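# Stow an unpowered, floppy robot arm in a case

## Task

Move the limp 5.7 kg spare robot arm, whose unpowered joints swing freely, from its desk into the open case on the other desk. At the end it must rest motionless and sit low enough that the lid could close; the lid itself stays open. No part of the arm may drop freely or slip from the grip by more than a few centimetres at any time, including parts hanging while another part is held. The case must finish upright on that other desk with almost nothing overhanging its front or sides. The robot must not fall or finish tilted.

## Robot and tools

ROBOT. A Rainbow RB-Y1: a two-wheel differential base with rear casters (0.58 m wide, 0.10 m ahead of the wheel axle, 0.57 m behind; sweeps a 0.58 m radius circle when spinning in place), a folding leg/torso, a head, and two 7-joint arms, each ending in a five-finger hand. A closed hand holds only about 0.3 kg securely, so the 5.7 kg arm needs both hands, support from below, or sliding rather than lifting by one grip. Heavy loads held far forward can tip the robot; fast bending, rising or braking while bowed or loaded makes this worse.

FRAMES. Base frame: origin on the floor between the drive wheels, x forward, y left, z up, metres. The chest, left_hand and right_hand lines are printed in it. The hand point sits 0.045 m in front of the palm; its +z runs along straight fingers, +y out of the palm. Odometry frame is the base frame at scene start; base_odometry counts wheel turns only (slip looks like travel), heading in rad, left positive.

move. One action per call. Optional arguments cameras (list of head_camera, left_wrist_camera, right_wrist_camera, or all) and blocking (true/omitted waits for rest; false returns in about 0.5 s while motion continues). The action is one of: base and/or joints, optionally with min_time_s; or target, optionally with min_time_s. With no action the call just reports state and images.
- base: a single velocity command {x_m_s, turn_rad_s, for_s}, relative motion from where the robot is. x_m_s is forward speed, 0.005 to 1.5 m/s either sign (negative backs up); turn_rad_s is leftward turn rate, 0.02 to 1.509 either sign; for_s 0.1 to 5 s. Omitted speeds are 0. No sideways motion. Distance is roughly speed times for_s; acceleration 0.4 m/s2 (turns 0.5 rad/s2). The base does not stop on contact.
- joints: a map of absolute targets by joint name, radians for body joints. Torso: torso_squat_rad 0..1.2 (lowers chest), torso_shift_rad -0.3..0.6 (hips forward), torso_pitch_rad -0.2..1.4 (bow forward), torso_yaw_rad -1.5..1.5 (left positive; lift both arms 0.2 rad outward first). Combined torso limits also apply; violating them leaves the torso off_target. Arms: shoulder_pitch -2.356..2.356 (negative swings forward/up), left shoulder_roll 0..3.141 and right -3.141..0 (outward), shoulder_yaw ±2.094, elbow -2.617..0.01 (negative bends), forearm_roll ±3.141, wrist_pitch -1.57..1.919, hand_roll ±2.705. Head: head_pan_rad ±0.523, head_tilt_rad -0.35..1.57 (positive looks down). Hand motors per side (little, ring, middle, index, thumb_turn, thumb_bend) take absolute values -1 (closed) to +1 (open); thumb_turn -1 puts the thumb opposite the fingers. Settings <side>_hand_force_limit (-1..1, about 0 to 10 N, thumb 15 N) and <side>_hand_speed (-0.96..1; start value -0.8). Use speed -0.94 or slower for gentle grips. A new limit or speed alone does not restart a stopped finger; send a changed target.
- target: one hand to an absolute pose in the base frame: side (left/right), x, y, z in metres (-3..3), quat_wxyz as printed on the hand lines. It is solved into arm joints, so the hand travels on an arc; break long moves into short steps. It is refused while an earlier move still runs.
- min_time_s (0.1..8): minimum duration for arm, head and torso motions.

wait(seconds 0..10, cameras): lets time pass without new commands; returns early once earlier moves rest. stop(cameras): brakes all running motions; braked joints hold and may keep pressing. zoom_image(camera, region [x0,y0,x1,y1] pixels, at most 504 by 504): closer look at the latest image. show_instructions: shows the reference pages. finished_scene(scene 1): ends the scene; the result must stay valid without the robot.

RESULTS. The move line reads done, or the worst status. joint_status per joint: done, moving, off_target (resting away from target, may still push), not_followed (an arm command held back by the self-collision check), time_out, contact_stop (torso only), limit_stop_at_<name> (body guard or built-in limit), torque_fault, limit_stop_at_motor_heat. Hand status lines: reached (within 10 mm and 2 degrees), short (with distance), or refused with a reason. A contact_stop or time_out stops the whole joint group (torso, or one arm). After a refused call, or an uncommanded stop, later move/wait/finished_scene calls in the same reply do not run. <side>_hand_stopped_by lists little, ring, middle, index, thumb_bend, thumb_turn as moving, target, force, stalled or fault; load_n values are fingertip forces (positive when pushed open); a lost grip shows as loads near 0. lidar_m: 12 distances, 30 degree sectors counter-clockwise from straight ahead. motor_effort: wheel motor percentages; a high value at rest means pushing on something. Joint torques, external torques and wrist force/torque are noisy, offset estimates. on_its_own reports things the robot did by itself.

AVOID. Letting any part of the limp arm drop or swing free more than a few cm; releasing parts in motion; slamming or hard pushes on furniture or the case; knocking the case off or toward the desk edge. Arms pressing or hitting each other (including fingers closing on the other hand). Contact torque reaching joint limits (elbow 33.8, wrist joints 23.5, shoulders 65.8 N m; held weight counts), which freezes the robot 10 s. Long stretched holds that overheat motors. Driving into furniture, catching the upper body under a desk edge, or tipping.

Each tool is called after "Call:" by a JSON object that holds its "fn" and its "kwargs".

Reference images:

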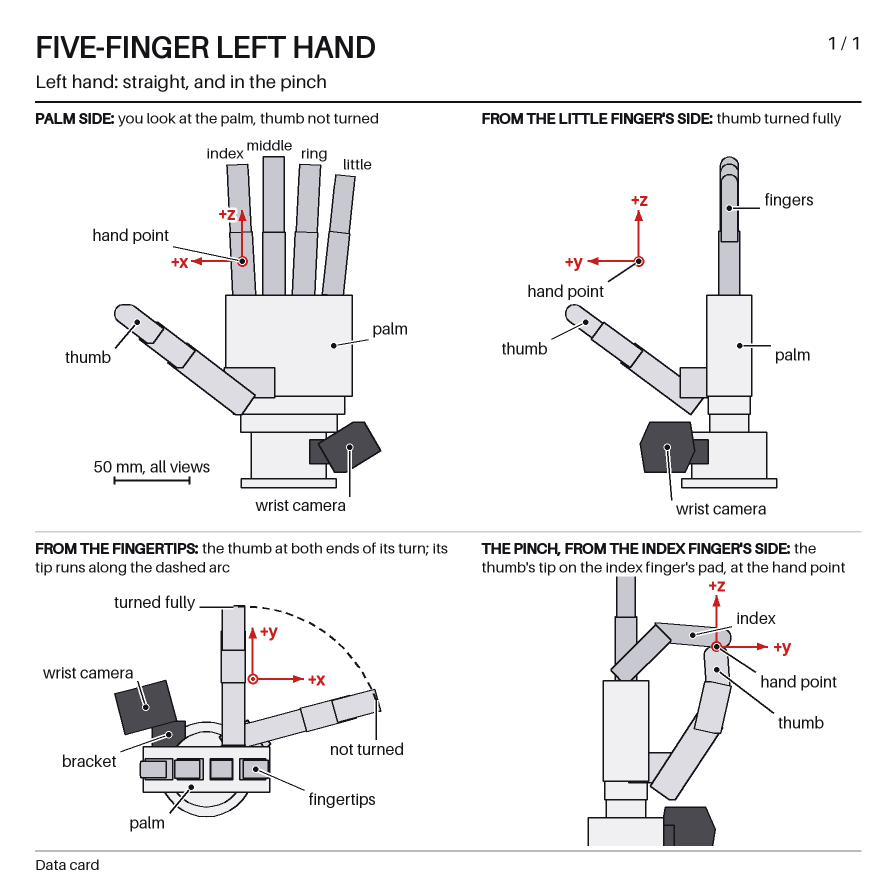

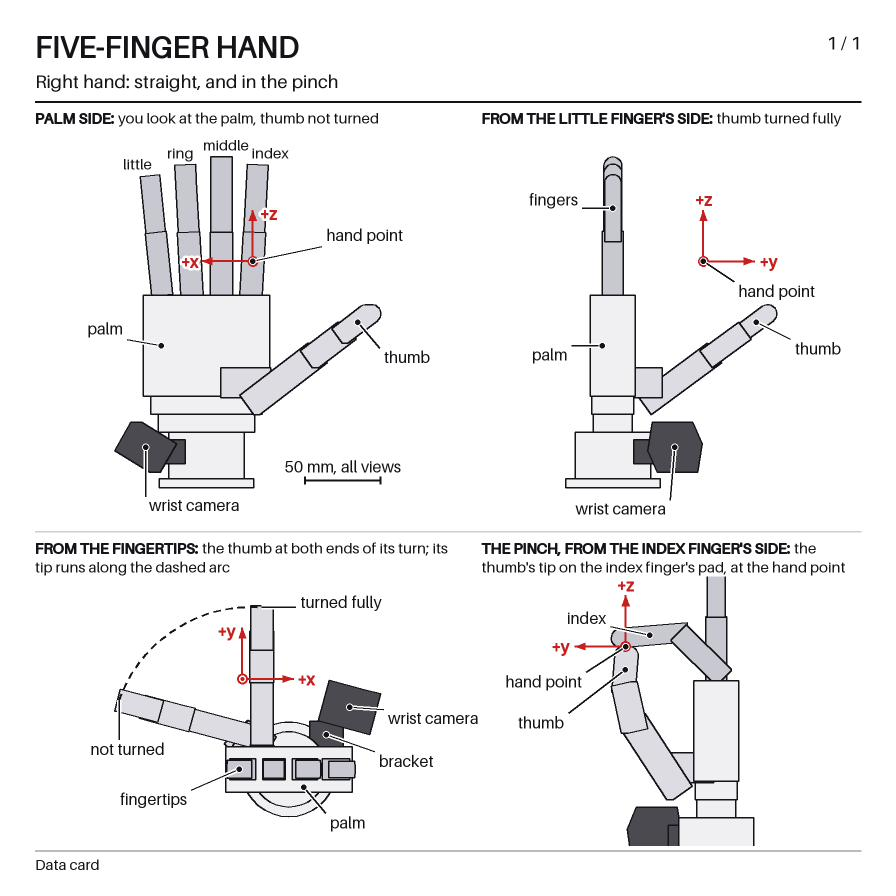

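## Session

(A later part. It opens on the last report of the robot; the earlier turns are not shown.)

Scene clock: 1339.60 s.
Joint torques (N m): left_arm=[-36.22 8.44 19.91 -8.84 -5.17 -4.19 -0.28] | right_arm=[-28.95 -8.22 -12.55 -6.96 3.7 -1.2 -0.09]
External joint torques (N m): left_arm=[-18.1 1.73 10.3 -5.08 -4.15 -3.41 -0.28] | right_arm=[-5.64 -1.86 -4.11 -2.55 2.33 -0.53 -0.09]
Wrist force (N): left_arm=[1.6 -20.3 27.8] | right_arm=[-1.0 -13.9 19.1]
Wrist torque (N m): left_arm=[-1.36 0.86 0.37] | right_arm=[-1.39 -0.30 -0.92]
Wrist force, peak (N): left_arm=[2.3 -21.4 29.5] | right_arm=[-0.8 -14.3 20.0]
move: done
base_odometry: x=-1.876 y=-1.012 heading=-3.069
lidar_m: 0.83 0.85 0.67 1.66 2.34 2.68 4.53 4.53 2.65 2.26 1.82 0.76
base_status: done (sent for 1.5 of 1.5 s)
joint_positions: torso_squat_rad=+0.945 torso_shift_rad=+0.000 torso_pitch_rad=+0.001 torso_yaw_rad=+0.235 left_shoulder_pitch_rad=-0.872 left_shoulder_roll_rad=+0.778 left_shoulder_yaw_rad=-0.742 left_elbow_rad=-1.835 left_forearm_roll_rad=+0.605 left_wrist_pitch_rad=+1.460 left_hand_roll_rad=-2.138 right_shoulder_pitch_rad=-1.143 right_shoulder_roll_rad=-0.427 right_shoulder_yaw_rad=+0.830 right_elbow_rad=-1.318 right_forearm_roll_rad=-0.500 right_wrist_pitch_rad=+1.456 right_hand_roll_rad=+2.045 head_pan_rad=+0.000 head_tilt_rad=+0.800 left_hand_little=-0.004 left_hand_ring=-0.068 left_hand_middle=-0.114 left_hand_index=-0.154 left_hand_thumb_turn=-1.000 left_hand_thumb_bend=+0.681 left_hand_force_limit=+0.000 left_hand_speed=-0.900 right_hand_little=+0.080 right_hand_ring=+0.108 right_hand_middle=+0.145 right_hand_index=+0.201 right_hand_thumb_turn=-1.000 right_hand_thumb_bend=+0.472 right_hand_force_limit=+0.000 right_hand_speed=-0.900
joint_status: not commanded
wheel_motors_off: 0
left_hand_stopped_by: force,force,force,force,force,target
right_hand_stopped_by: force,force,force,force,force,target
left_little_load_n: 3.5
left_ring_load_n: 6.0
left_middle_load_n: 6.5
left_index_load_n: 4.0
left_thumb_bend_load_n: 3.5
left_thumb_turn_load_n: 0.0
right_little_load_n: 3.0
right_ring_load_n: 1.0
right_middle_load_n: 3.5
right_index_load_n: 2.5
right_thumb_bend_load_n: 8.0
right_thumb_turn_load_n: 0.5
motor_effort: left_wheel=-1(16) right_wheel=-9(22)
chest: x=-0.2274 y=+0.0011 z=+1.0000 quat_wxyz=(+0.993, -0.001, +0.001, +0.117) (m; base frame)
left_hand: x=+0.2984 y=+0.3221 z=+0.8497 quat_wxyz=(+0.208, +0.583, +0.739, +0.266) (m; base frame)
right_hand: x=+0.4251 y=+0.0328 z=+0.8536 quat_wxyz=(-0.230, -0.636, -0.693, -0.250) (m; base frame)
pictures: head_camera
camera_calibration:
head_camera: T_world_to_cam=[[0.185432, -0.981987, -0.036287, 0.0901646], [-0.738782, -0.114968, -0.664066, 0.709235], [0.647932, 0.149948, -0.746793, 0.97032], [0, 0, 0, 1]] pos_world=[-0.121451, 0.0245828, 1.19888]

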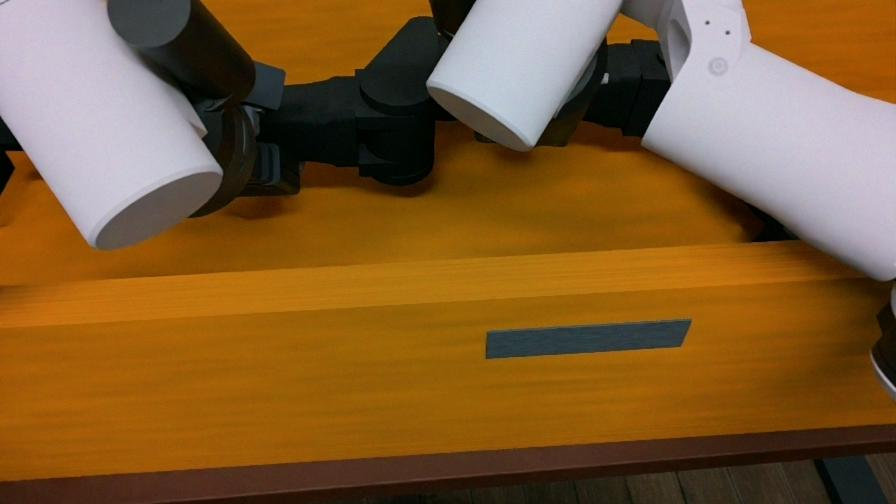

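Call:
{"fn": "move", "kwargs": {"joints": {"head_pan_rad": -0.45}, "cameras": ["head_camera"]}}

Call:
{"fn": "zoom_image", "kwargs": {"camera": "head_camera", "region": [400, 100, 896, 504]}}

Scene clock: 1375.30 s.
Joint torques (N m): left_arm=[-35.93 8.54 20.05 -8.62 -5.17 -4.22 -0.34] | right_arm=[-28.73 -8.24 -12.72 -6.98 3.71 -1.22 -0.11]
External joint torques (N m): left_arm=[-17.8 1.83 10.44 -4.86 -4.15 -3.45 -0.35] | right_arm=[-5.42 -1.88 -4.28 -2.57 2.34 -0.55 -0.1]
Wrist force (N): left_arm=[1.5 -20.3 28.3] | right_arm=[-1.0 -14.3 19.3]
Wrist torque (N m): left_arm=[-1.43 0.89 0.41] | right_arm=[-1.44 -0.31 -0.93]
Wrist force, peak (N): left_arm=[1.5 -20.8 28.7] | right_arm=[-1.4 -14.8 19.6]
move: done
base_odometry: x=-1.876 y=-1.012 heading=-3.069
lidar_m: 0.84 0.85 0.66 1.67 2.35 2.68 4.52 4.53 2.66 2.25 1.82 0.77
base_status: not commanded
joint_positions: torso_squat_rad=+0.945 torso_shift_rad=+0.000 torso_pitch_rad=+0.001 torso_yaw_rad=+0.235 left_shoulder_pitch_rad=-0.872 left_shoulder_roll_rad=+0.778 left_shoulder_yaw_rad=-0.742 left_elbow_rad=-1.835 left_forearm_roll_rad=+0.605 left_wrist_pitch_rad=+1.460 left_hand_roll_rad=-2.138 right_shoulder_pitch_rad=-1.143 right_shoulder_roll_rad=-0.427 right_shoulder_yaw_rad=+0.830 right_elbow_rad=-1.318 right_forearm_roll_rad=-0.500 right_wrist_pitch_rad=+1.456 right_hand_roll_rad=+2.045 head_pan_rad=-0.450 head_tilt_rad=+0.800 left_hand_little=-0.004 left_hand_ring=-0.068 left_hand_middle=-0.114 left_hand_index=-0.154 left_hand_thumb_turn=-1.000 left_hand_thumb_bend=+0.681 left_hand_force_limit=+0.000 left_hand_speed=-0.900 right_hand_little=+0.080 right_hand_ring=+0.108 right_hand_middle=+0.145 right_hand_index=+0.201 right_hand_thumb_turn=-1.000 right_hand_thumb_bend=+0.472 right_hand_force_limit=+0.000 right_hand_speed=-0.900
joint_status: all done
wheel_motors_off: 0
left_hand_stopped_by: force,force,force,force,force,target
right_hand_stopped_by: force,force,force,force,force,target
left_little_load_n: 3.5
left_ring_load_n: 6.0
left_middle_load_n: 6.5
left_index_load_n: 3.5
left_thumb_bend_load_n: 4.0
left_thumb_turn_load_n: 0.0
right_little_load_n: 2.5
right_ring_load_n: 1.0
right_middle_load_n: 3.5
right_index_load_n: 2.5
right_thumb_bend_load_n: 8.0
right_thumb_turn_load_n: 0.5
motor_effort: left_wheel=+0(1) right_wheel=-7(10)
chest: x=-0.2274 y=+0.0011 z=+1.0000 quat_wxyz=(+0.993, -0.001, +0.001, +0.117) (m; base frame)
left_hand: x=+0.2984 y=+0.3221 z=+0.8497 quat_wxyz=(+0.208, +0.583, +0.739, +0.266) (m; base frame)
right_hand: x=+0.4251 y=+0.0328 z=+0.8536 quat_wxyz=(-0.230, -0.636, -0.693, -0.250) (m; base frame)
pictures: head_camera
camera_calibration:
head_camera: T_world_to_cam=[[-0.25997, -0.964955, -0.0357497, -0.00220558], [-0.714771, 0.217197, -0.664776, 0.7129], [0.649244, -0.147269, -0.746186, 0.971795], [0, 0, 0, 1]] pos_world=[-0.121945, -0.0138521, 1.19898]

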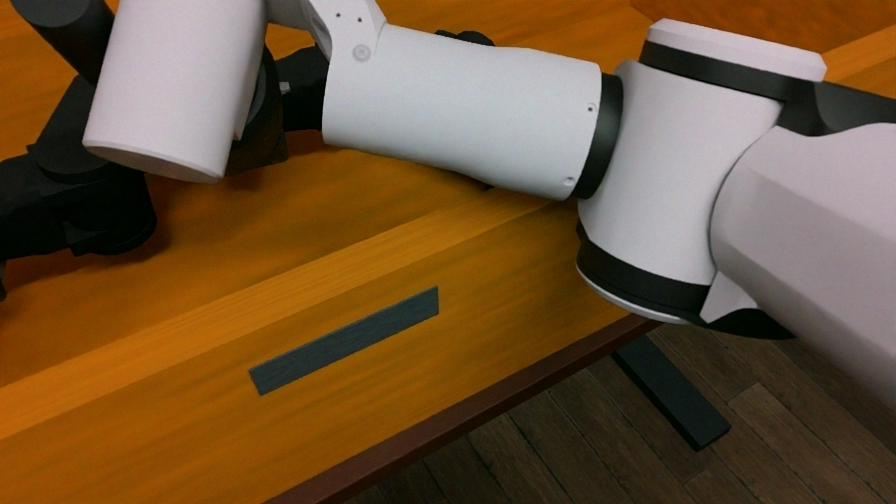

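Scaled by 1.016 from the camera's 896x504 image, which has a finer 1280x720 frame.

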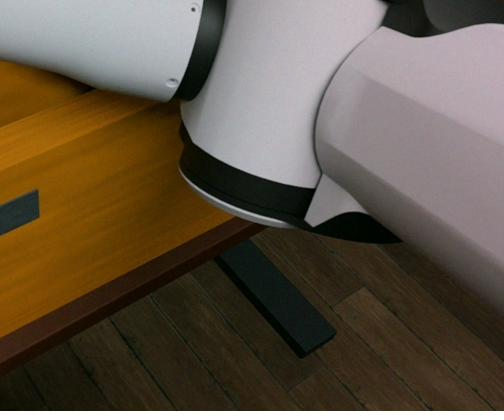

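Call:
{"fn": "move", "kwargs": {"joints": {"head_pan_rad": 0}, "cameras": []}}

Call:
{"fn": "move", "kwargs": {"base": {"x_m_s": -0.01, "for_s": 1.0}, "joints": {"torso_pitch_rad": 0.032, "torso_squat_rad": 0.932}, "min_time_s": 2, "cameras": ["head_camera"]}}

Scene clock: 1405.13 s.
Joint torques (N m): left_arm=[-36.12 8.62 19.97 -8.87 -5.18 -4.26 -0.32] | right_arm=[-28.95 -8.07 -12.36 -7.05 3.71 -1.15 -0.1]
External joint torques (N m): left_arm=[-17.99 1.91 10.36 -5.11 -4.16 -3.49 -0.32] | right_arm=[-5.65 -1.71 -3.92 -2.65 2.34 -0.48 -0.09]
Wrist force (N): left_arm=[1.9 -20.4 28.2] | right_arm=[-1.1 -14.5 19.4]
Wrist torque (N m): left_arm=[-1.38 0.82 0.42] | right_arm=[-1.41 -0.31 -0.94]
Wrist force, peak (N): left_arm=[1.4 -20.8 28.5] | right_arm=[-1.2 -14.5 20.1]
move: done
base_odometry: x=-1.876 y=-1.012 heading=-3.069
lidar_m: 0.84 0.85 0.67 1.65 2.35 2.69 4.53 4.55 2.66 2.25 1.81 0.76
base_status: not commanded
joint_positions: torso_squat_rad=+0.945 torso_shift_rad=+0.000 torso_pitch_rad=+0.001 torso_yaw_rad=+0.235 left_shoulder_pitch_rad=-0.872 left_shoulder_roll_rad=+0.778 left_shoulder_yaw_rad=-0.742 left_elbow_rad=-1.835 left_forearm_roll_rad=+0.605 left_wrist_pitch_rad=+1.460 left_hand_roll_rad=-2.138 right_shoulder_pitch_rad=-1.143 right_shoulder_roll_rad=-0.427 right_shoulder_yaw_rad=+0.830 right_elbow_rad=-1.318 right_forearm_roll_rad=-0.500 right_wrist_pitch_rad=+1.456 right_hand_roll_rad=+2.045 head_pan_rad=+0.000 head_tilt_rad=+0.800 left_hand_little=-0.004 left_hand_ring=-0.068 left_hand_middle=-0.114 left_hand_index=-0.154 left_hand_thumb_turn=-1.000 left_hand_thumb_bend=+0.681 left_hand_force_limit=+0.000 left_hand_speed=-0.900 right_hand_little=+0.080 right_hand_ring=+0.108 right_hand_middle=+0.145 right_hand_index=+0.201 right_hand_thumb_turn=-1.000 right_hand_thumb_bend=+0.472 right_hand_force_limit=+0.000 right_hand_speed=-0.900
joint_status: all done
wheel_motors_off: 0
left_hand_stopped_by: force,force,force,force,force,target
right_hand_stopped_by: force,force,force,force,force,target
left_little_load_n: 3.5
left_ring_load_n: 6.0
left_middle_load_n: 6.5
left_index_load_n: 4.0
left_thumb_bend_load_n: 4.0
left_thumb_turn_load_n: 0.0
right_little_load_n: 2.5
right_ring_load_n: 1.0
right_middle_load_n: 3.5
right_index_load_n: 2.5
right_thumb_bend_load_n: 7.5
right_thumb_turn_load_n: 0.5
motor_effort: left_wheel=+0(1) right_wheel=-8(10)
chest: x=-0.2274 y=+0.0011 z=+1.0000 quat_wxyz=(+0.993, -0.001, +0.001, +0.117) (m; base frame)
left_hand: x=+0.2984 y=+0.3221 z=+0.8497 quat_wxyz=(+0.208, +0.583, +0.739, +0.266) (m; base frame)
right_hand: x=+0.4251 y=+0.0328 z=+0.8536 quat_wxyz=(-0.230, -0.636, -0.693, -0.250) (m; base frame)
pictures: none
No camera images: "cameras" was empty.

Scene clock: 1407.43 s.
Joint torques (N m): left_arm=[-35.76 9.05 19.68 -8.98 -5.15 -4.16 -0.29] | right_arm=[-28.64 -7.8 -12.34 -7.25 3.73 -1.04 -0.08]
External joint torques (N m): left_arm=[-17.91 2.2 10.14 -5.07 -4.16 -3.42 -0.3] | right_arm=[-5.44 -1.78 -4.01 -2.63 2.41 -0.39 -0.07]
Wrist force (N): left_arm=[1.4 -19.1 28.2] | right_arm=[-0.9 -14.4 20.5]
Wrist torque (N m): left_arm=[-1.26 0.85 0.43] | right_arm=[-1.55 -0.39 -0.88]
Wrist force, peak (N): left_arm=[1.3 -20.8 30.1] | right_arm=[-0.8 -14.2 20.8]
move: done
base_odometry: x=-1.866 y=-1.011 heading=-3.068
lidar_m: 0.84 0.84 0.67 1.68 2.35 2.70 4.53 4.53 2.67 2.25 1.83 0.77
base_status: done (sent for 1 of 1 s)
joint_positions: torso_squat_rad=+0.932 torso_shift_rad=+0.001 torso_pitch_rad=+0.033 torso_yaw_rad=+0.235 left_shoulder_pitch_rad=-0.872 left_shoulder_roll_rad=+0.778 left_shoulder_yaw_rad=-0.742 left_elbow_rad=-1.835 left_forearm_roll_rad=+0.605 left_wrist_pitch_rad=+1.460 left_hand_roll_rad=-2.138 right_shoulder_pitch_rad=-1.143 right_shoulder_roll_rad=-0.427 right_shoulder_yaw_rad=+0.830 right_elbow_rad=-1.318 right_forearm_roll_rad=-0.500 right_wrist_pitch_rad=+1.456 right_hand_roll_rad=+2.045 head_pan_rad=+0.000 head_tilt_rad=+0.800 left_hand_little=-0.004 left_hand_ring=-0.068 left_hand_middle=-0.114 left_hand_index=-0.154 left_hand_thumb_turn=-1.000 left_hand_thumb_bend=+0.681 left_hand_force_limit=+0.000 left_hand_speed=-0.900 right_hand_little=+0.080 right_hand_ring=+0.108 right_hand_middle=+0.145 right_hand_index=+0.201 right_hand_thumb_turn=-1.000 right_hand_thumb_bend=+0.472 right_hand_force_limit=+0.000 right_hand_speed=-0.900
joint_status: all done
wheel_motors_off: 0
left_hand_stopped_by: force,force,force,force,force,target
right_hand_stopped_by: force,force,force,force,force,target
left_little_load_n: 3.5
left_ring_load_n: 6.0
left_middle_load_n: 7.0
left_index_load_n: 4.0
left_thumb_bend_load_n: 4.0
left_thumb_turn_load_n: -0.5
right_little_load_n: 2.5
right_ring_load_n: 1.5
right_middle_load_n: 3.5
right_index_load_n: 2.5
right_thumb_bend_load_n: 8.0
right_thumb_turn_load_n: 1.0
motor_effort: left_wheel=-6(15) right_wheel=-6(18)
chest: x=-0.2174 y=+0.0011 z=+1.0071 quat_wxyz=(+0.993, +0.001, +0.017, +0.117) (m; base frame)
left_hand: x=+0.3033 y=+0.3221 z=+0.8400 quat_wxyz=(+0.197, +0.587, +0.742, +0.256) (m; base frame)
right_hand: x=+0.4301 y=+0.0328 z=+0.8400 quat_wxyz=(-0.219, -0.640, -0.697, -0.240) (m; base frame)
pictures: head_camera
camera_calibration:
head_camera: T_world_to_cam=[[0.184177, -0.981986, -0.0422123, 0.0942683], [-0.759732, -0.114981, -0.63999, 0.692537], [0.623607, 0.149941, -0.767223, 0.984492], [0, 0, 0, 1]] pos_world=[-0.105156, 0.0245827, 1.20252]

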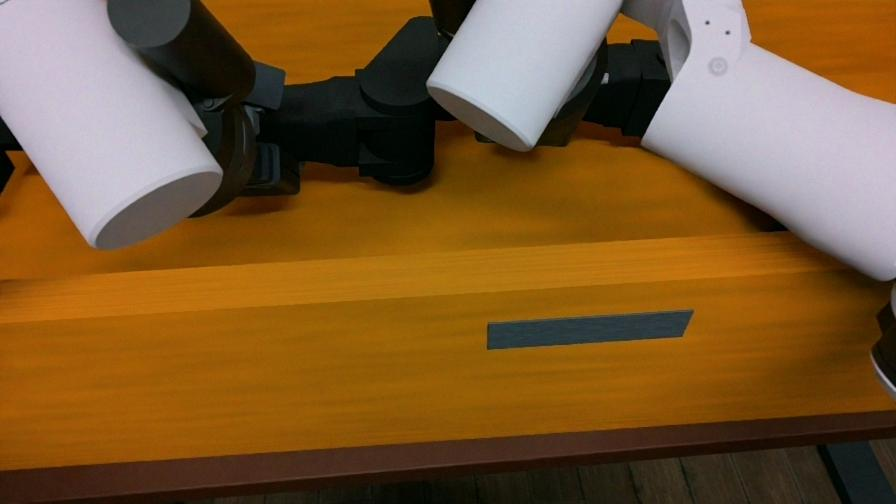

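Call:
{"fn": "move", "kwargs": {"joints": {"torso_pitch_rad": 0.06, "torso_squat_rad": 0.92}, "min_time_s": 2, "cameras": ["head_camera"]}}

Scene clock: 1419.47 s.
Joint torques (N m): left_arm=[-35.35 9.02 19.45 -9.05 -5.01 -4.03 -0.34] | right_arm=[-28.82 -7.69 -12.5 -7.44 3.87 -1.04 -0.11]
External joint torques (N m): left_arm=[-17.77 2.06 9.98 -5.03 -4.05 -3.33 -0.34] | right_arm=[-5.73 -1.96 -4.27 -2.65 2.59 -0.41 -0.1]
Wrist force (N): left_arm=[1.1 -18.7 28.6] | right_arm=[-0.6 -15.0 21.3]
Wrist torque (N m): left_arm=[-1.30 0.92 0.50] | right_arm=[-1.60 -0.39 -0.81]
Wrist force, peak (N): left_arm=[2.1 -19.8 29.2] | right_arm=[-0.9 -15.8 22.1]
move: done
base_odometry: x=-1.866 y=-1.011 heading=-3.068
lidar_m: 0.86 0.84 0.67 1.68 2.34 2.70 4.54 4.52 2.66 2.26 1.86 0.78
base_status: not commanded
joint_positions: torso_squat_rad=+0.920 torso_shift_rad=+0.001 torso_pitch_rad=+0.061 torso_yaw_rad=+0.235 left_shoulder_pitch_rad=-0.872 left_shoulder_roll_rad=+0.778 left_shoulder_yaw_rad=-0.742 left_elbow_rad=-1.835 left_forearm_roll_rad=+0.605 left_wrist_pitch_rad=+1.460 left_hand_roll_rad=-2.138 right_shoulder_pitch_rad=-1.143 right_shoulder_roll_rad=-0.427 right_shoulder_yaw_rad=+0.830 right_elbow_rad=-1.318 right_forearm_roll_rad=-0.500 right_wrist_pitch_rad=+1.456 right_hand_roll_rad=+2.045 head_pan_rad=+0.000 head_tilt_rad=+0.800 left_hand_little=-0.004 left_hand_ring=-0.068 left_hand_middle=-0.114 left_hand_index=-0.154 left_hand_thumb_turn=-1.000 left_hand_thumb_bend=+0.681 left_hand_force_limit=+0.000 left_hand_speed=-0.900 right_hand_little=+0.080 right_hand_ring=+0.108 right_hand_middle=+0.145 right_hand_index=+0.201 right_hand_thumb_turn=-1.000 right_hand_thumb_bend=+0.472 right_hand_force_limit=+0.000 right_hand_speed=-0.900
joint_status: all done
wheel_motors_off: 0
left_hand_stopped_by: force,force,force,force,force,target
right_hand_stopped_by: force,force,force,force,force,target
left_little_load_n: 4.0
left_ring_load_n: 6.0
left_middle_load_n: 6.5
left_index_load_n: 4.0
left_thumb_bend_load_n: 4.0
left_thumb_turn_load_n: -0.5
right_little_load_n: 3.0
right_ring_load_n: 1.5
right_middle_load_n: 4.0
right_index_load_n: 3.0
right_thumb_bend_load_n: 7.5
right_thumb_turn_load_n: 1.0
motor_effort: left_wheel=-5(6) right_wheel=-6(7)
chest: x=-0.2088 y=+0.0011 z=+1.0135 quat_wxyz=(+0.993, +0.003, +0.031, +0.117) (m; base frame)
left_hand: x=+0.3071 y=+0.3221 z=+0.8318 quat_wxyz=(+0.186, +0.590, +0.745, +0.248) (m; base frame)
right_hand: x=+0.4338 y=+0.0328 z=+0.8281 quat_wxyz=(-0.209, -0.643, -0.700, -0.231) (m; base frame)
pictures: head_camera
camera_calibration:
head_camera: T_world_to_cam=[[0.182921, -0.981986, -0.0473735, 0.0979069], [-0.777395, -0.114977, -0.618415, 0.67759], [0.601828, 0.149949, -0.784423, 0.996788], [0, 0, 0, 1]] pos_world=[-0.0910486, 0.0245828, 1.20557]

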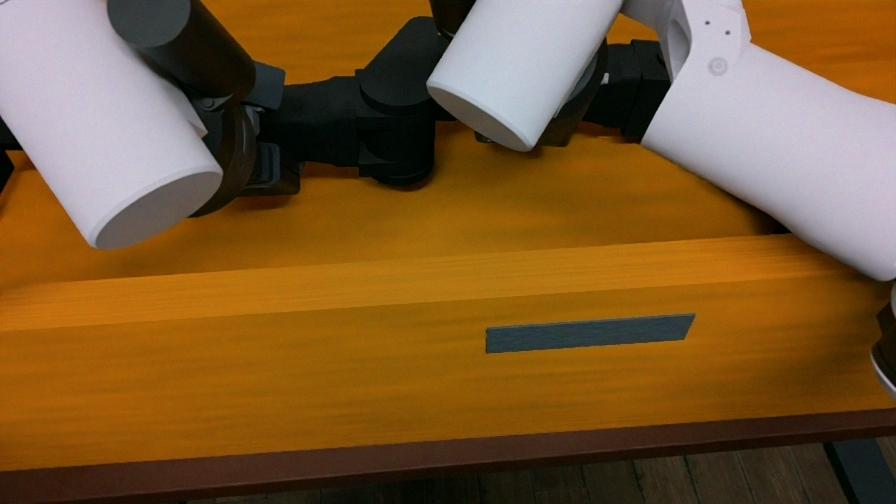

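Call:
{"fn": "move", "kwargs": {"joints": {"torso_squat_rad": 0.928}, "min_time_s": 1.5}}

Call:
{"fn": "move", "kwargs": {"joints": {"torso_squat_rad": 0.936}, "min_time_s": 1.5, "cameras": ["head_camera"]}}

Scene clock: 1426.10 s.
Joint torques (N m): left_arm=[-35.35 8.74 19.57 -8.87 -5.07 -4.07 -0.32] | right_arm=[-28.73 -7.64 -12.45 -7.41 3.51 -1.07 -0.23]
External joint torques (N m): left_arm=[-17.77 1.77 10.1 -4.85 -4.11 -3.37 -0.33] | right_arm=[-5.65 -1.92 -4.23 -2.61 2.23 -0.43 -0.22]
Wrist force (N): left_arm=[1.4 -18.8 29.1] | right_arm=[-0.4 -13.1 20.6]
Wrist torque (N m): left_arm=[-1.27 0.86 0.40] | right_arm=[-1.49 -0.35 -0.84]
Wrist force, peak (N): left_arm=[1.7 -19.7 29.7] | right_arm=[-0.7 -15.1 23.0]
move: done
base_odometry: x=-1.866 y=-1.011 heading=-3.068
lidar_m: 0.86 0.85 0.67 1.67 2.35 2.69 4.53 4.52 2.67 2.26 1.83 0.77
base_status: not commanded
joint_positions: torso_squat_rad=+0.928 torso_shift_rad=+0.000 torso_pitch_rad=+0.061 torso_yaw_rad=+0.235 left_shoulder_pitch_rad=-0.872 left_shoulder_roll_rad=+0.778 left_shoulder_yaw_rad=-0.742 left_elbow_rad=-1.835 left_forearm_roll_rad=+0.605 left_wrist_pitch_rad=+1.460 left_hand_roll_rad=-2.138 right_shoulder_pitch_rad=-1.143 right_shoulder_roll_rad=-0.427 right_shoulder_yaw_rad=+0.830 right_elbow_rad=-1.318 right_forearm_roll_rad=-0.500 right_wrist_pitch_rad=+1.456 right_hand_roll_rad=+2.045 head_pan_rad=+0.000 head_tilt_rad=+0.800 left_hand_little=-0.004 left_hand_ring=-0.068 left_hand_middle=-0.114 left_hand_index=-0.154 left_hand_thumb_turn=-1.000 left_hand_thumb_bend=+0.681 left_hand_force_limit=+0.000 left_hand_speed=-0.900 right_hand_little=+0.080 right_hand_ring=+0.108 right_hand_middle=+0.145 right_hand_index=+0.201 right_hand_thumb_turn=-1.000 right_hand_thumb_bend=+0.472 right_hand_force_limit=+0.000 right_hand_speed=-0.900
joint_status: all done
wheel_motors_off: 0
left_hand_stopped_by: force,force,force,force,force,target
right_hand_stopped_by: force,force,force,force,force,target
left_little_load_n: 3.5
left_ring_load_n: 6.0
left_middle_load_n: 6.5
left_index_load_n: 4.5
left_thumb_bend_load_n: 3.5
left_thumb_turn_load_n: 0.0
right_little_load_n: 3.0
right_ring_load_n: 1.0
right_middle_load_n: 3.5
right_index_load_n: 3.0
right_thumb_bend_load_n: 8.0
right_thumb_turn_load_n: 0.5
motor_effort: left_wheel=-5(6) right_wheel=-5(7)
chest: x=-0.2088 y=+0.0011 z=+1.0090 quat_wxyz=(+0.993, +0.003, +0.031, +0.117) (m; base frame)
left_hand: x=+0.3071 y=+0.3221 z=+0.8274 quat_wxyz=(+0.186, +0.590, +0.745, +0.248) (m; base frame)
right_hand: x=+0.4338 y=+0.0328 z=+0.8237 quat_wxyz=(-0.209, -0.643, -0.700, -0.231) (m; base frame)
pictures: none

Scene clock: 1427.90 s.
Joint torques (N m): left_arm=[-35.26 8.97 19.73 -9.05 -4.96 -3.92 -0.38] | right_arm=[-28.68 -7.14 -12.35 -7.42 3.58 -0.93 -0.16]
External joint torques (N m): left_arm=[-17.67 2.01 10.26 -5.03 -4 -3.22 -0.38] | right_arm=[-5.6 -1.41 -4.12 -2.62 2.3 -0.29 -0.15]
Wrist force (N): left_arm=[1.1 -18.5 29.1] | right_arm=[-0.8 -12.8 20.3]
Wrist torque (N m): left_arm=[-1.23 0.97 0.40] | right_arm=[-1.37 -0.29 -0.84]
Wrist force, peak (N): left_arm=[1.3 -19.4 29.7] | right_arm=[-0.7 -12.9 21.8]
move: done
base_odometry: x=-1.866 y=-1.011 heading=-3.068
lidar_m: 0.85 0.86 0.68 1.68 2.35 2.69 4.52 4.55 2.67 2.27 1.85 0.77
base_status: not commanded
joint_positions: torso_squat_rad=+0.936 torso_shift_rad=+0.000 torso_pitch_rad=+0.061 torso_yaw_rad=+0.235 left_shoulder_pitch_rad=-0.872 left_shoulder_roll_rad=+0.778 left_shoulder_yaw_rad=-0.742 left_elbow_rad=-1.835 left_forearm_roll_rad=+0.605 left_wrist_pitch_rad=+1.460 left_hand_roll_rad=-2.138 right_shoulder_pitch_rad=-1.143 right_shoulder_roll_rad=-0.427 right_shoulder_yaw_rad=+0.830 right_elbow_rad=-1.318 right_forearm_roll_rad=-0.500 right_wrist_pitch_rad=+1.456 right_hand_roll_rad=+2.045 head_pan_rad=+0.000 head_tilt_rad=+0.800 left_hand_little=-0.004 left_hand_ring=-0.068 left_hand_middle=-0.114 left_hand_index=-0.154 left_hand_thumb_turn=-1.000 left_hand_thumb_bend=+0.681 left_hand_force_limit=+0.000 left_hand_speed=-0.900 right_hand_little=+0.080 right_hand_ring=+0.108 right_hand_middle=+0.145 right_hand_index=+0.201 right_hand_thumb_turn=-1.000 right_hand_thumb_bend=+0.472 right_hand_force_limit=+0.000 right_hand_speed=-0.900
joint_status: all done
wheel_motors_off: 0
left_hand_stopped_by: force,force,force,force,force,target
right_hand_stopped_by: force,force,force,force,force,target
left_little_load_n: 3.5
left_ring_load_n: 6.0
left_middle_load_n: 7.0
left_index_load_n: 4.0
left_thumb_bend_load_n: 3.5
left_thumb_turn_load_n: 0.0
right_little_load_n: 3.0
right_ring_load_n: 1.5
right_middle_load_n: 3.5
right_index_load_n: 3.0
right_thumb_bend_load_n: 8.0
right_thumb_turn_load_n: 0.5
motor_effort: left_wheel=-5(5) right_wheel=-6(7)
chest: x=-0.2088 y=+0.0011 z=+1.0045 quat_wxyz=(+0.993, +0.003, +0.031, +0.117) (m; base frame)
left_hand: x=+0.3071 y=+0.3221 z=+0.8229 quat_wxyz=(+0.186, +0.590, +0.745, +0.248) (m; base frame)
right_hand: x=+0.4338 y=+0.0327 z=+0.8192 quat_wxyz=(-0.209, -0.643, -0.700, -0.231) (m; base frame)
pictures: head_camera
camera_calibration:
head_camera: T_world_to_cam=[[0.182928, -0.981986, -0.0473454, 0.0974521], [-0.777344, -0.114987, -0.618477, 0.672166], [0.601891, 0.149941, -0.784375, 0.989756], [0, 0, 0, 1]] pos_world=[-0.0910483, 0.0245827, 1.19667]

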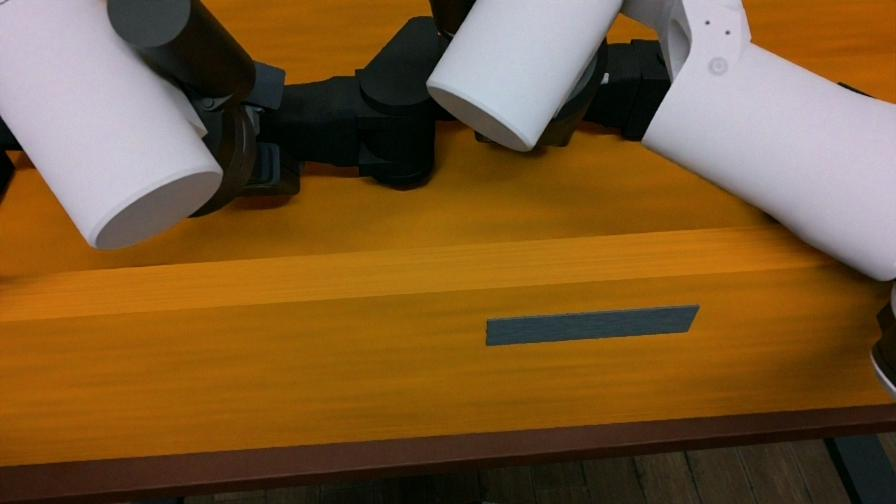

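Call:
{"fn": "move", "kwargs": {"joints": {"torso_squat_rad": 0.944}, "min_time_s": 1.5}}

Call:
{"fn": "move", "kwargs": {"joints": {"torso_squat_rad": 0.95}, "min_time_s": 1.5, "cameras": ["all"]}}

Scene clock: 1436.40 s.
Joint torques (N m): left_arm=[-35.6 8.23 19.68 -10.16 -4.52 -4.01 -0.36] | right_arm=[-24.15 -7.82 -11.89 -4.95 2.32 -1.14 -0.21]
External joint torques (N m): left_arm=[-18.01 1.27 10.21 -6.14 -3.55 -3.31 -0.37] | right_arm=[-1.06 -2.08 -3.65 -0.17 1.04 -0.51 -0.21]
Wrist force (N): left_arm=[4.1 -16.7 30.7] | right_arm=[-4.0 -11.1 2.9]
Wrist torque (N m): left_arm=[-1.23 0.70 0.31] | right_arm=[-1.06 0.24 -1.24]
Wrist force, peak (N): left_arm=[4.0 -17.9 33.8] | right_arm=[-0.5 -13.3 21.0]
move: done
base_odometry: x=-1.866 y=-1.011 heading=-3.068
lidar_m: 0.86 0.85 0.68 1.67 2.34 2.68 4.55 4.53 2.68 2.26 1.82 0.77
base_status: not commanded
joint_positions: torso_squat_rad=+0.944 torso_shift_rad=+0.000 torso_pitch_rad=+0.061 torso_yaw_rad=+0.235 left_shoulder_pitch_rad=-0.872 left_shoulder_roll_rad=+0.778 left_shoulder_yaw_rad=-0.742 left_elbow_rad=-1.835 left_forearm_roll_rad=+0.605 left_wrist_pitch_rad=+1.460 left_hand_roll_rad=-2.138 right_shoulder_pitch_rad=-1.144 right_shoulder_roll_rad=-0.427 right_shoulder_yaw_rad=+0.830 right_elbow_rad=-1.319 right_forearm_roll_rad=-0.499 right_wrist_pitch_rad=+1.456 right_hand_roll_rad=+2.045 head_pan_rad=+0.000 head_tilt_rad=+0.800 left_hand_little=-0.004 left_hand_ring=-0.068 left_hand_middle=-0.114 left_hand_index=-0.154 left_hand_thumb_turn=-1.000 left_hand_thumb_bend=+0.681 left_hand_force_limit=+0.000 left_hand_speed=-0.900 right_hand_little=+0.080 right_hand_ring=+0.108 right_hand_middle=+0.145 right_hand_index=+0.201 right_hand_thumb_turn=-1.000 right_hand_thumb_bend=+0.472 right_hand_force_limit=+0.000 right_hand_speed=-0.900
joint_status: all done
wheel_motors_off: 0
left_hand_stopped_by: force,force,force,force,force,target
right_hand_stopped_by: force,force,force,force,force,target
left_little_load_n: 1.5
left_ring_load_n: 5.5
left_middle_load_n: 7.5
left_index_load_n: 7.0
left_thumb_bend_load_n: 2.0
left_thumb_turn_load_n: 0.5
right_little_load_n: 1.5
right_ring_load_n: 0.5
right_middle_load_n: 0.5
right_index_load_n: 0.0
right_thumb_bend_load_n: 10.5
right_thumb_turn_load_n: -2.0
motor_effort: left_wheel=-5(6) right_wheel=-6(7)
chest: x=-0.2092 y=+0.0011 z=+1.0000 quat_wxyz=(+0.993, +0.003, +0.030, +0.117) (m; base frame)
left_hand: x=+0.3069 y=+0.3223 z=+0.8187 quat_wxyz=(+0.186, +0.590, +0.745, +0.249) (m; base frame)
right_hand: x=+0.4337 y=+0.0332 z=+0.8161 quat_wxyz=(-0.210, -0.642, -0.700, -0.232) (m; base frame)
pictures: none

Scene clock: 1438.20 s.
Joint torques (N m): left_arm=[-29.76 6.76 16.3 -8.68 -2.86 -4.17 -0.38] | right_arm=[-19.24 -6.55 -8.69 -3.14 0.82 -0.99 -0.13]
External joint torques (N m): left_arm=[-12.14 -0.21 6.82 -4.68 -1.89 -3.46 -0.39] | right_arm=[3.87 -0.8 -0.45 1.63 -0.46 -0.35 -0.13]
Wrist force (N): left_arm=[5.7 -13.0 14.5] | right_arm=[-5.2 -5.9 -6.3]
Wrist torque (N m): left_arm=[-0.81 0.38 0.42] | right_arm=[-0.89 0.65 -0.82]
Wrist force, peak (N): left_arm=[4.0 -16.8 30.2] | right_arm=[-3.9 -11.6 2.9]
move: done
base_odometry: x=-1.866 y=-1.011 heading=-3.068
lidar_m: 0.86 0.85 0.68 1.69 2.34 2.68 4.51 4.52 2.67 2.27 1.83 0.78
base_status: not commanded
joint_positions: torso_squat_rad=+0.950 torso_shift_rad=+0.000 torso_pitch_rad=+0.060 torso_yaw_rad=+0.235 left_shoulder_pitch_rad=-0.874 left_shoulder_roll_rad=+0.778 left_shoulder_yaw_rad=-0.741 left_elbow_rad=-1.835 left_forearm_roll_rad=+0.605 left_wrist_pitch_rad=+1.460 left_hand_roll_rad=-2.138 right_shoulder_pitch_rad=-1.146 right_shoulder_roll_rad=-0.428 right_shoulder_yaw_rad=+0.829 right_elbow_rad=-1.320 right_forearm_roll_rad=-0.499 right_wrist_pitch_rad=+1.456 right_hand_roll_rad=+2.045 head_pan_rad=+0.000 head_tilt_rad=+0.800 left_hand_little=-0.004 left_hand_ring=-0.068 left_hand_middle=-0.114 left_hand_index=-0.154 left_hand_thumb_turn=-1.000 left_hand_thumb_bend=+0.681 left_hand_force_limit=+0.000 left_hand_speed=-0.900 right_hand_little=+0.080 right_hand_ring=+0.108 right_hand_middle=+0.145 right_hand_index=+0.201 right_hand_thumb_turn=-1.000 right_hand_thumb_bend=+0.472 right_hand_force_limit=+0.000 right_hand_speed=-0.900
joint_status: all done
wheel_motors_off: 0
left_hand_stopped_by: force,force,force,force,force,target
right_hand_stopped_by: force,force,force,force,force,target
left_little_load_n: 0.0
left_ring_load_n: 3.0
left_middle_load_n: 4.5
left_index_load_n: 3.5
left_thumb_bend_load_n: 3.5
left_thumb_turn_load_n: 1.5
right_little_load_n: 0.5
right_ring_load_n: 0.0
right_middle_load_n: 0.0
right_index_load_n: 0.0
right_thumb_bend_load_n: 11.5
right_thumb_turn_load_n: 0.0
motor_effort: left_wheel=-5(5) right_wheel=-6(7)
chest: x=-0.2096 y=+0.0010 z=+0.9966 quat_wxyz=(+0.993, +0.003, +0.030, +0.117) (m; base frame)
left_hand: x=+0.3071 y=+0.3223 z=+0.8172 quat_wxyz=(+0.187, +0.590, +0.745, +0.250) (m; base frame)
right_hand: x=+0.4338 y=+0.0335 z=+0.8144 quat_wxyz=(-0.211, -0.642, -0.699, -0.233) (m; base frame)
pictures: head_camera, left_wrist_camera, right_wrist_camera
camera_calibration:
head_camera: T_world_to_cam=[[0.182989, -0.981982, -0.0471859, 0.0970196], [-0.776292, -0.114877, -0.619817, 0.668091], [0.603229, 0.15005, -0.783326, 0.983247], [0, 0, 0, 1]] pos_world=[-0.0922427, 0.0244832, 1.18888]
left_wrist_camera: T_world_to_cam=[[-0.832185, 0.0376987, -0.553215, 0.690631], [-0.315405, 0.788383, 0.528179, -0.584539], [0.456056, 0.614029, -0.64419, 0.306206], [0, 0, 0, 1]] pos_world=[0.25072, 0.246785, 0.888063]
right_wrist_camera: T_world_to_cam=[[0.717196, 0.380869, 0.583583, -0.804133], [-0.000728075, -0.837023, 0.547168, -0.41815], [0.696872, -0.392851, -0.600032, 0.313249], [0, 0, 0, 1]] pos_world=[0.358122, 0.0793288, 0.886036]

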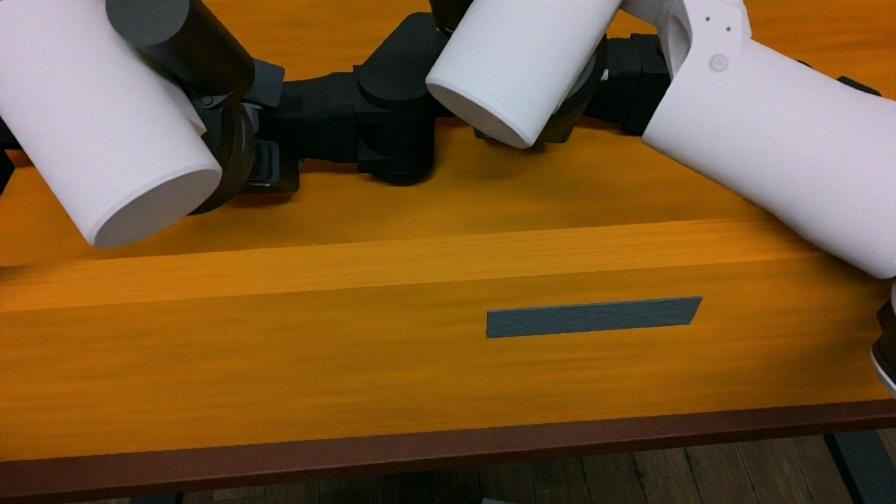

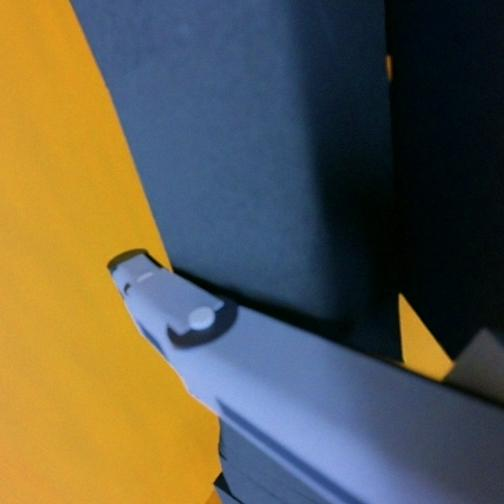

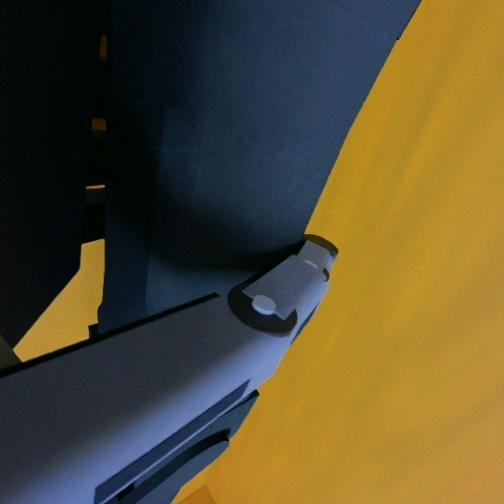

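Call:
{"fn": "move", "kwargs": {"joints": {"left_hand_speed": -0.7, "right_hand_speed": -0.7, "left_hand_thumb_bend": 1.0, "right_hand_thumb_bend": 1.0}, "cameras": ["all"]}}

Scene clock: 1469.93 s.
Joint torques (N m): left_arm=[-29.35 6.76 16.11 -7.88 -2.9 -3.97 -0.35] | right_arm=[-20.31 -6.48 -9.03 -3.87 1.62 -1 -0.11]
External joint torques (N m): left_arm=[-11.73 -0.21 6.63 -3.88 -1.94 -3.27 -0.36] | right_arm=[2.8 -0.73 -0.79 0.91 0.34 -0.36 -0.11]
Wrist force (N): left_arm=[5.5 -15.0 10.9] | right_arm=[-3.4 -6.7 4.4]
Wrist torque (N m): left_arm=[-0.95 0.26 0.39] | right_arm=[-0.83 0.36 -0.33]
Wrist force, peak (N): left_arm=[4.9 -14.2 15.0] | right_arm=[-5.4 -6.5 -6.5]
move: done
base_odometry: x=-1.866 y=-1.011 heading=-3.068
lidar_m: 0.85 0.85 0.67 1.68 2.35 2.70 4.54 4.53 2.66 2.26 1.83 0.77
base_status: not commanded
joint_positions: torso_squat_rad=+0.950 torso_shift_rad=+0.000 torso_pitch_rad=+0.060 torso_yaw_rad=+0.235 left_shoulder_pitch_rad=-0.874 left_shoulder_roll_rad=+0.778 left_shoulder_yaw_rad=-0.741 left_elbow_rad=-1.835 left_forearm_roll_rad=+0.605 left_wrist_pitch_rad=+1.460 left_hand_roll_rad=-2.138 right_shoulder_pitch_rad=-1.145 right_shoulder_roll_rad=-0.428 right_shoulder_yaw_rad=+0.829 right_elbow_rad=-1.319 right_forearm_roll_rad=-0.499 right_wrist_pitch_rad=+1.456 right_hand_roll_rad=+2.045 head_pan_rad=+0.000 head_tilt_rad=+0.800 left_hand_little=-0.004 left_hand_ring=-0.069 left_hand_middle=-0.115 left_hand_index=-0.154 left_hand_thumb_turn=-1.000 left_hand_thumb_bend=+1.000 left_hand_force_limit=+0.000 left_hand_speed=-0.700 right_hand_little=+0.079 right_hand_ring=+0.108 right_hand_middle=+0.145 right_hand_index=+0.201 right_hand_thumb_turn=-1.000 right_hand_thumb_bend=+1.000 right_hand_force_limit=+0.000 right_hand_speed=-0.700
joint_status: all done
wheel_motors_off: 0
left_hand_stopped_by: force,force,force,force,target,target
right_hand_stopped_by: force,force,force,force,target,target
left_little_load_n: 0.0
left_ring_load_n: 1.5
left_middle_load_n: 2.5
left_index_load_n: 1.5
left_thumb_bend_load_n: -0.5
left_thumb_turn_load_n: 0.0
right_little_load_n: 0.0
right_ring_load_n: 0.0
right_middle_load_n: 0.0
right_index_load_n: 0.0
right_thumb_bend_load_n: 0.0
right_thumb_turn_load_n: 0.0
motor_effort: left_wheel=-5(5) right_wheel=-6(7)
chest: x=-0.2095 y=+0.0010 z=+0.9965 quat_wxyz=(+0.993, +0.003, +0.030, +0.117) (m; base frame)
left_hand: x=+0.3072 y=+0.3222 z=+0.8171 quat_wxyz=(+0.187, +0.590, +0.745, +0.250) (m; base frame)
right_hand: x=+0.4338 y=+0.0334 z=+0.8140 quat_wxyz=(-0.210, -0.642, -0.699, -0.233) (m; base frame)
pictures: head_camera, left_wrist_camera, right_wrist_camera
camera_calibration:
head_camera: T_world_to_cam=[[0.18297, -0.981983, -0.0472362, 0.0970412], [-0.776469, -0.114872, -0.619597, 0.667967], [0.603007, 0.150045, -0.783498, 0.98331], [0, 0, 0, 1]] pos_world=[-0.0920436, 0.0244832, 1.18888]
left_wrist_camera: T_world_to_cam=[[-0.832276, 0.0378415, -0.553068, 0.690519], [-0.315162, 0.788456, 0.528214, -0.584487], [0.456058, 0.613926, -0.644287, 0.306269], [0, 0, 0, 1]] pos_world=[0.250819, 0.246685, 0.887963]
right_wrist_camera: T_world_to_cam=[[0.717702, 0.38075, 0.583038, -0.803622], [-0.000510313, -0.836989, 0.54722, -0.418142], [0.69635, -0.393038, -0.600514, 0.313531], [0, 0, 0, 1]] pos_world=[0.358221, 0.079229, 0.885637]

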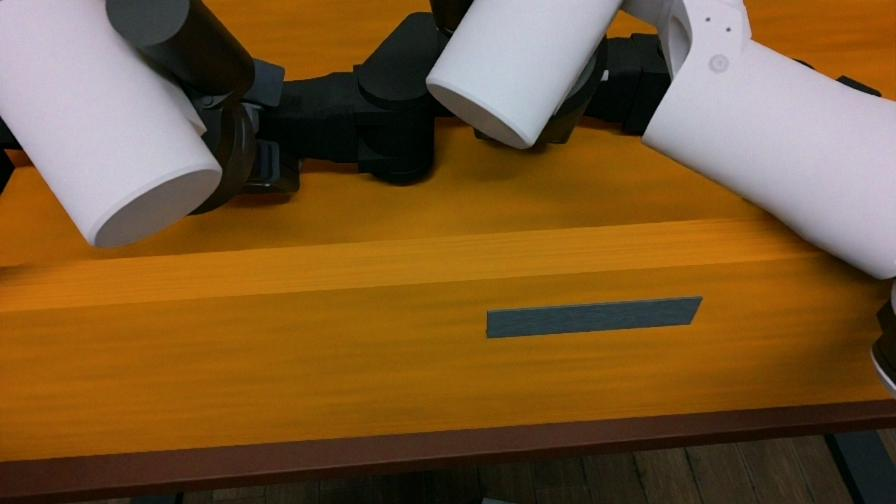

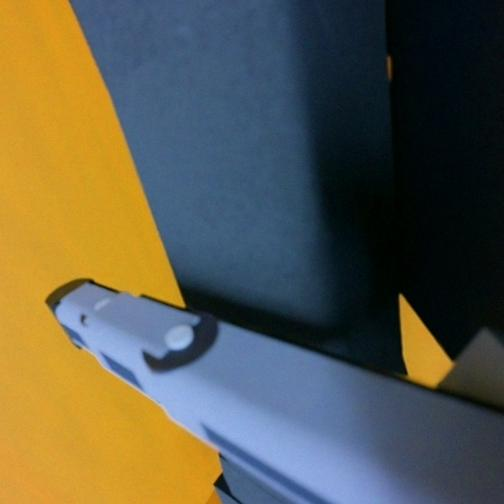

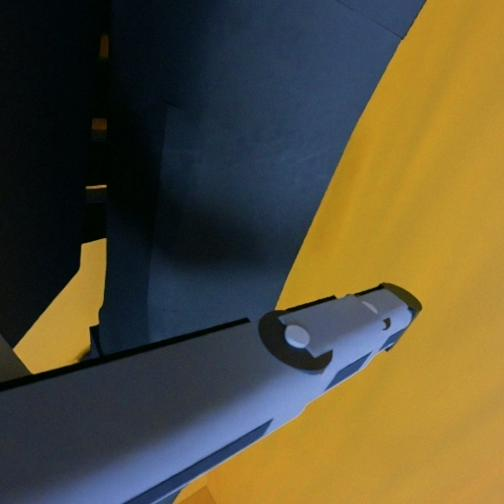

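Call:
{"fn": "move", "kwargs": {"joints": {"torso_squat_rad": 0.956}, "min_time_s": 1, "cameras": ["head_camera"]}}

Scene clock: 1475.93 s.
Joint torques (N m): left_arm=[-24.68 6.5 14.21 -4.78 -2.68 -2.69 -0.4] | right_arm=[-19.92 -6.54 -9.12 -4.16 1.56 -0.79 -0.07]
External joint torques (N m): left_arm=[-7.06 -0.46 4.72 -0.78 -1.71 -1.98 -0.4] | right_arm=[3.2 -0.79 -0.88 0.61 0.27 -0.15 -0.07]
Wrist force (N): left_arm=[0.4 -12.1 4.4] | right_arm=[-3.1 -5.7 5.9]
Wrist torque (N m): left_arm=[-0.82 0.10 0.17] | right_arm=[-0.94 0.20 -0.20]
Wrist force, peak (N): left_arm=[5.9 -15.5 11.6] | right_arm=[-3.2 -7.4 5.0]
move: done
base_odometry: x=-1.866 y=-1.011 heading=-3.068
lidar_m: 0.87 0.86 0.68 1.69 2.35 2.69 4.53 4.53 2.67 2.25 1.83 0.77
base_status: not commanded
joint_positions: torso_squat_rad=+0.956 torso_shift_rad=+0.000 torso_pitch_rad=+0.060 torso_yaw_rad=+0.235 left_shoulder_pitch_rad=-0.875 left_shoulder_roll_rad=+0.778 left_shoulder_yaw_rad=-0.740 left_elbow_rad=-1.836 left_forearm_roll_rad=+0.605 left_wrist_pitch_rad=+1.459 left_hand_roll_rad=-2.138 right_shoulder_pitch_rad=-1.145 right_shoulder_roll_rad=-0.428 right_shoulder_yaw_rad=+0.829 right_elbow_rad=-1.319 right_forearm_roll_rad=-0.499 right_wrist_pitch_rad=+1.456 right_hand_roll_rad=+2.045 head_pan_rad=+0.000 head_tilt_rad=+0.800 left_hand_little=-0.004 left_hand_ring=-0.069 left_hand_middle=-0.115 left_hand_index=-0.155 left_hand_thumb_turn=-1.000 left_hand_thumb_bend=+1.000 left_hand_force_limit=+0.000 left_hand_speed=-0.700 right_hand_little=+0.079 right_hand_ring=+0.108 right_hand_middle=+0.145 right_hand_index=+0.201 right_hand_thumb_turn=-1.000 right_hand_thumb_bend=+1.000 right_hand_force_limit=+0.000 right_hand_speed=-0.700
joint_status: all done
wheel_motors_off: 0
left_hand_stopped_by: force,force,force,force,target,target
right_hand_stopped_by: force,force,force,force,target,target
left_little_load_n: 0.0
left_ring_load_n: 0.0
left_middle_load_n: 0.5
left_index_load_n: 0.0
left_thumb_bend_load_n: -0.5
left_thumb_turn_load_n: 0.0
right_little_load_n: 0.0
right_ring_load_n: 0.0
right_middle_load_n: 0.0
right_index_load_n: 0.0
right_thumb_bend_load_n: 0.0
right_thumb_turn_load_n: 0.0
motor_effort: left_wheel=-5(5) right_wheel=-7(7)
chest: x=-0.2096 y=+0.0009 z=+0.9931 quat_wxyz=(+0.993, +0.003, +0.030, +0.117) (m; base frame)
left_hand: x=+0.3077 y=+0.3217 z=+0.8148 quat_wxyz=(+0.188, +0.590, +0.744, +0.250) (m; base frame)
right_hand: x=+0.4338 y=+0.0333 z=+0.8107 quat_wxyz=(-0.210, -0.642, -0.699, -0.233) (m; base frame)
pictures: head_camera
camera_calibration:
head_camera: T_world_to_cam=[[0.182962, -0.981979, -0.0473487, 0.0969336], [-0.776391, -0.114776, -0.619712, 0.665913], [0.60311, 0.150145, -0.7834, 0.980613], [0, 0, 0, 1]] pos_world=[-0.0921432, 0.0243836, 1.18548]

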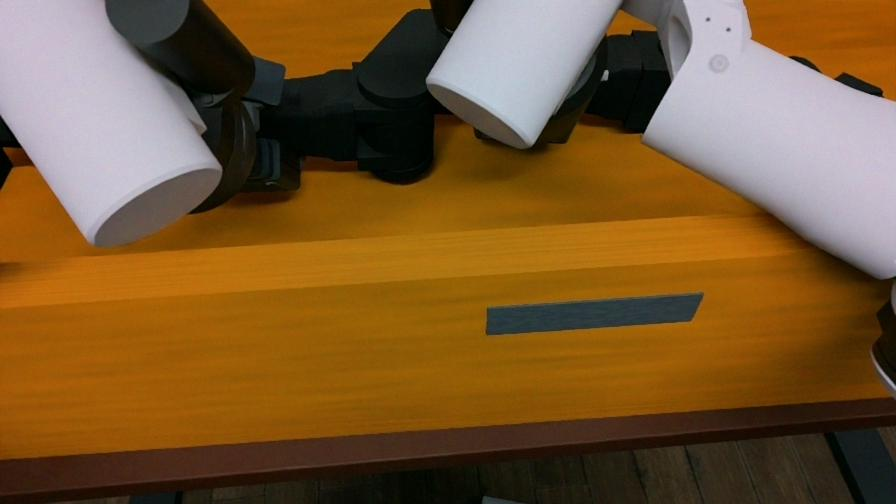

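Call:
{"fn": "move", "kwargs": {"joints": {"left_hand_little": 0.25, "left_hand_ring": 0.25, "left_hand_middle": 0.25, "left_hand_index": 0.25, "right_hand_little": 0.35, "right_hand_ring": 0.35, "right_hand_middle": 0.35, "right_hand_index": 0.35}, "cameras": ["head_camera"]}}

Scene clock: 1484.50 s.
Joint torques (N m): left_arm=[-24.94 6.6 14.26 -4.63 -2.71 -2.57 -0.35] | right_arm=[-20.2 -6.54 -9.05 -4.22 1.47 -0.82 -0.14]
External joint torques (N m): left_arm=[-7.32 -0.37 4.77 -0.63 -1.74 -1.86 -0.36] | right_arm=[2.91 -0.79 -0.81 0.56 0.19 -0.18 -0.14]
Wrist force (N): left_arm=[1.1 -12.6 4.5] | right_arm=[-3.2 -5.8 6.0]
Wrist torque (N m): left_arm=[-0.88 0.02 0.23] | right_arm=[-0.98 0.24 -0.23]
Wrist force, peak (N): left_arm=[1.2 -13.2 4.8] | right_arm=[-3.5 -5.9 6.2]
move: done
base_odometry: x=-1.866 y=-1.011 heading=-3.068
lidar_m: 0.86 0.85 0.67 1.69 2.33 2.68 4.54 4.53 2.66 2.25 1.84 0.77
base_status: not commanded
joint_positions: torso_squat_rad=+0.956 torso_shift_rad=+0.000 torso_pitch_rad=+0.060 torso_yaw_rad=+0.235 left_shoulder_pitch_rad=-0.875 left_shoulder_roll_rad=+0.778 left_shoulder_yaw_rad=-0.740 left_elbow_rad=-1.836 left_forearm_roll_rad=+0.605 left_wrist_pitch_rad=+1.459 left_hand_roll_rad=-2.138 right_shoulder_pitch_rad=-1.145 right_shoulder_roll_rad=-0.428 right_shoulder_yaw_rad=+0.829 right_elbow_rad=-1.319 right_forearm_roll_rad=-0.499 right_wrist_pitch_rad=+1.456 right_hand_roll_rad=+2.045 head_pan_rad=+0.000 head_tilt_rad=+0.800 left_hand_little=+0.250 left_hand_ring=+0.250 left_hand_middle=+0.250 left_hand_index=+0.250 left_hand_thumb_turn=-1.000 left_hand_thumb_bend=+1.000 left_hand_force_limit=+0.000 left_hand_speed=-0.700 right_hand_little=+0.350 right_hand_ring=+0.350 right_hand_middle=+0.350 right_hand_index=+0.350 right_hand_thumb_turn=-1.000 right_hand_thumb_bend=+1.000 right_hand_force_limit=+0.000 right_hand_speed=-0.700
joint_status: all done
wheel_motors_off: 0
left_hand_stopped_by: target,target,target,target,target,target
right_hand_stopped_by: target,target,target,target,target,target
left_little_load_n: 0.0
left_ring_load_n: 0.0
left_middle_load_n: 0.0
left_index_load_n: 0.0
left_thumb_bend_load_n: 0.0
left_thumb_turn_load_n: 0.0
right_little_load_n: 0.0
right_ring_load_n: 0.0
right_middle_load_n: 0.0
right_index_load_n: 0.0
right_thumb_bend_load_n: -0.5
right_thumb_turn_load_n: 0.0
motor_effort: left_wheel=-5(5) right_wheel=-6(7)
chest: x=-0.2096 y=+0.0009 z=+0.9931 quat_wxyz=(+0.993, +0.003, +0.030, +0.117) (m; base frame)
left_hand: x=+0.3077 y=+0.3217 z=+0.8148 quat_wxyz=(+0.188, +0.590, +0.744, +0.250) (m; base frame)
right_hand: x=+0.4338 y=+0.0333 z=+0.8107 quat_wxyz=(-0.210, -0.642, -0.699, -0.233) (m; base frame)
pictures: head_camera
camera_calibration:
head_camera: T_world_to_cam=[[0.182962, -0.981979, -0.0473487, 0.0969336], [-0.776391, -0.114776, -0.619712, 0.665913], [0.60311, 0.150145, -0.7834, 0.980613], [0, 0, 0, 1]] pos_world=[-0.0921432, 0.0243836, 1.18548]

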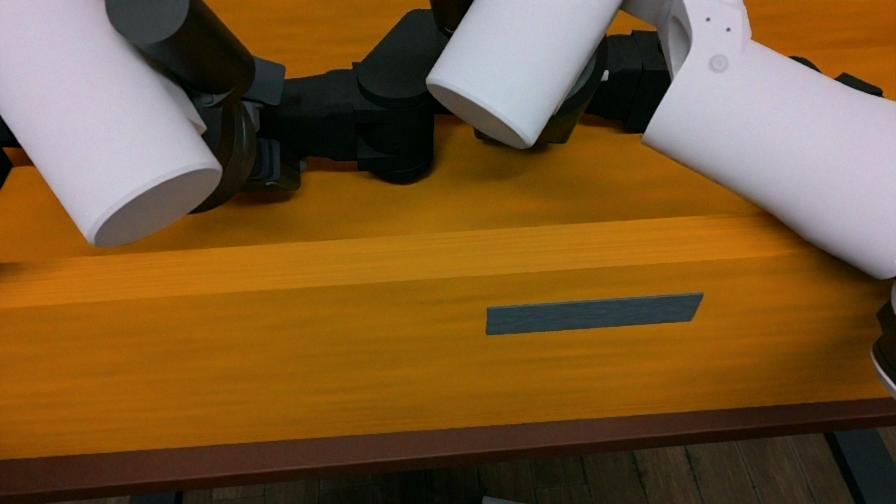

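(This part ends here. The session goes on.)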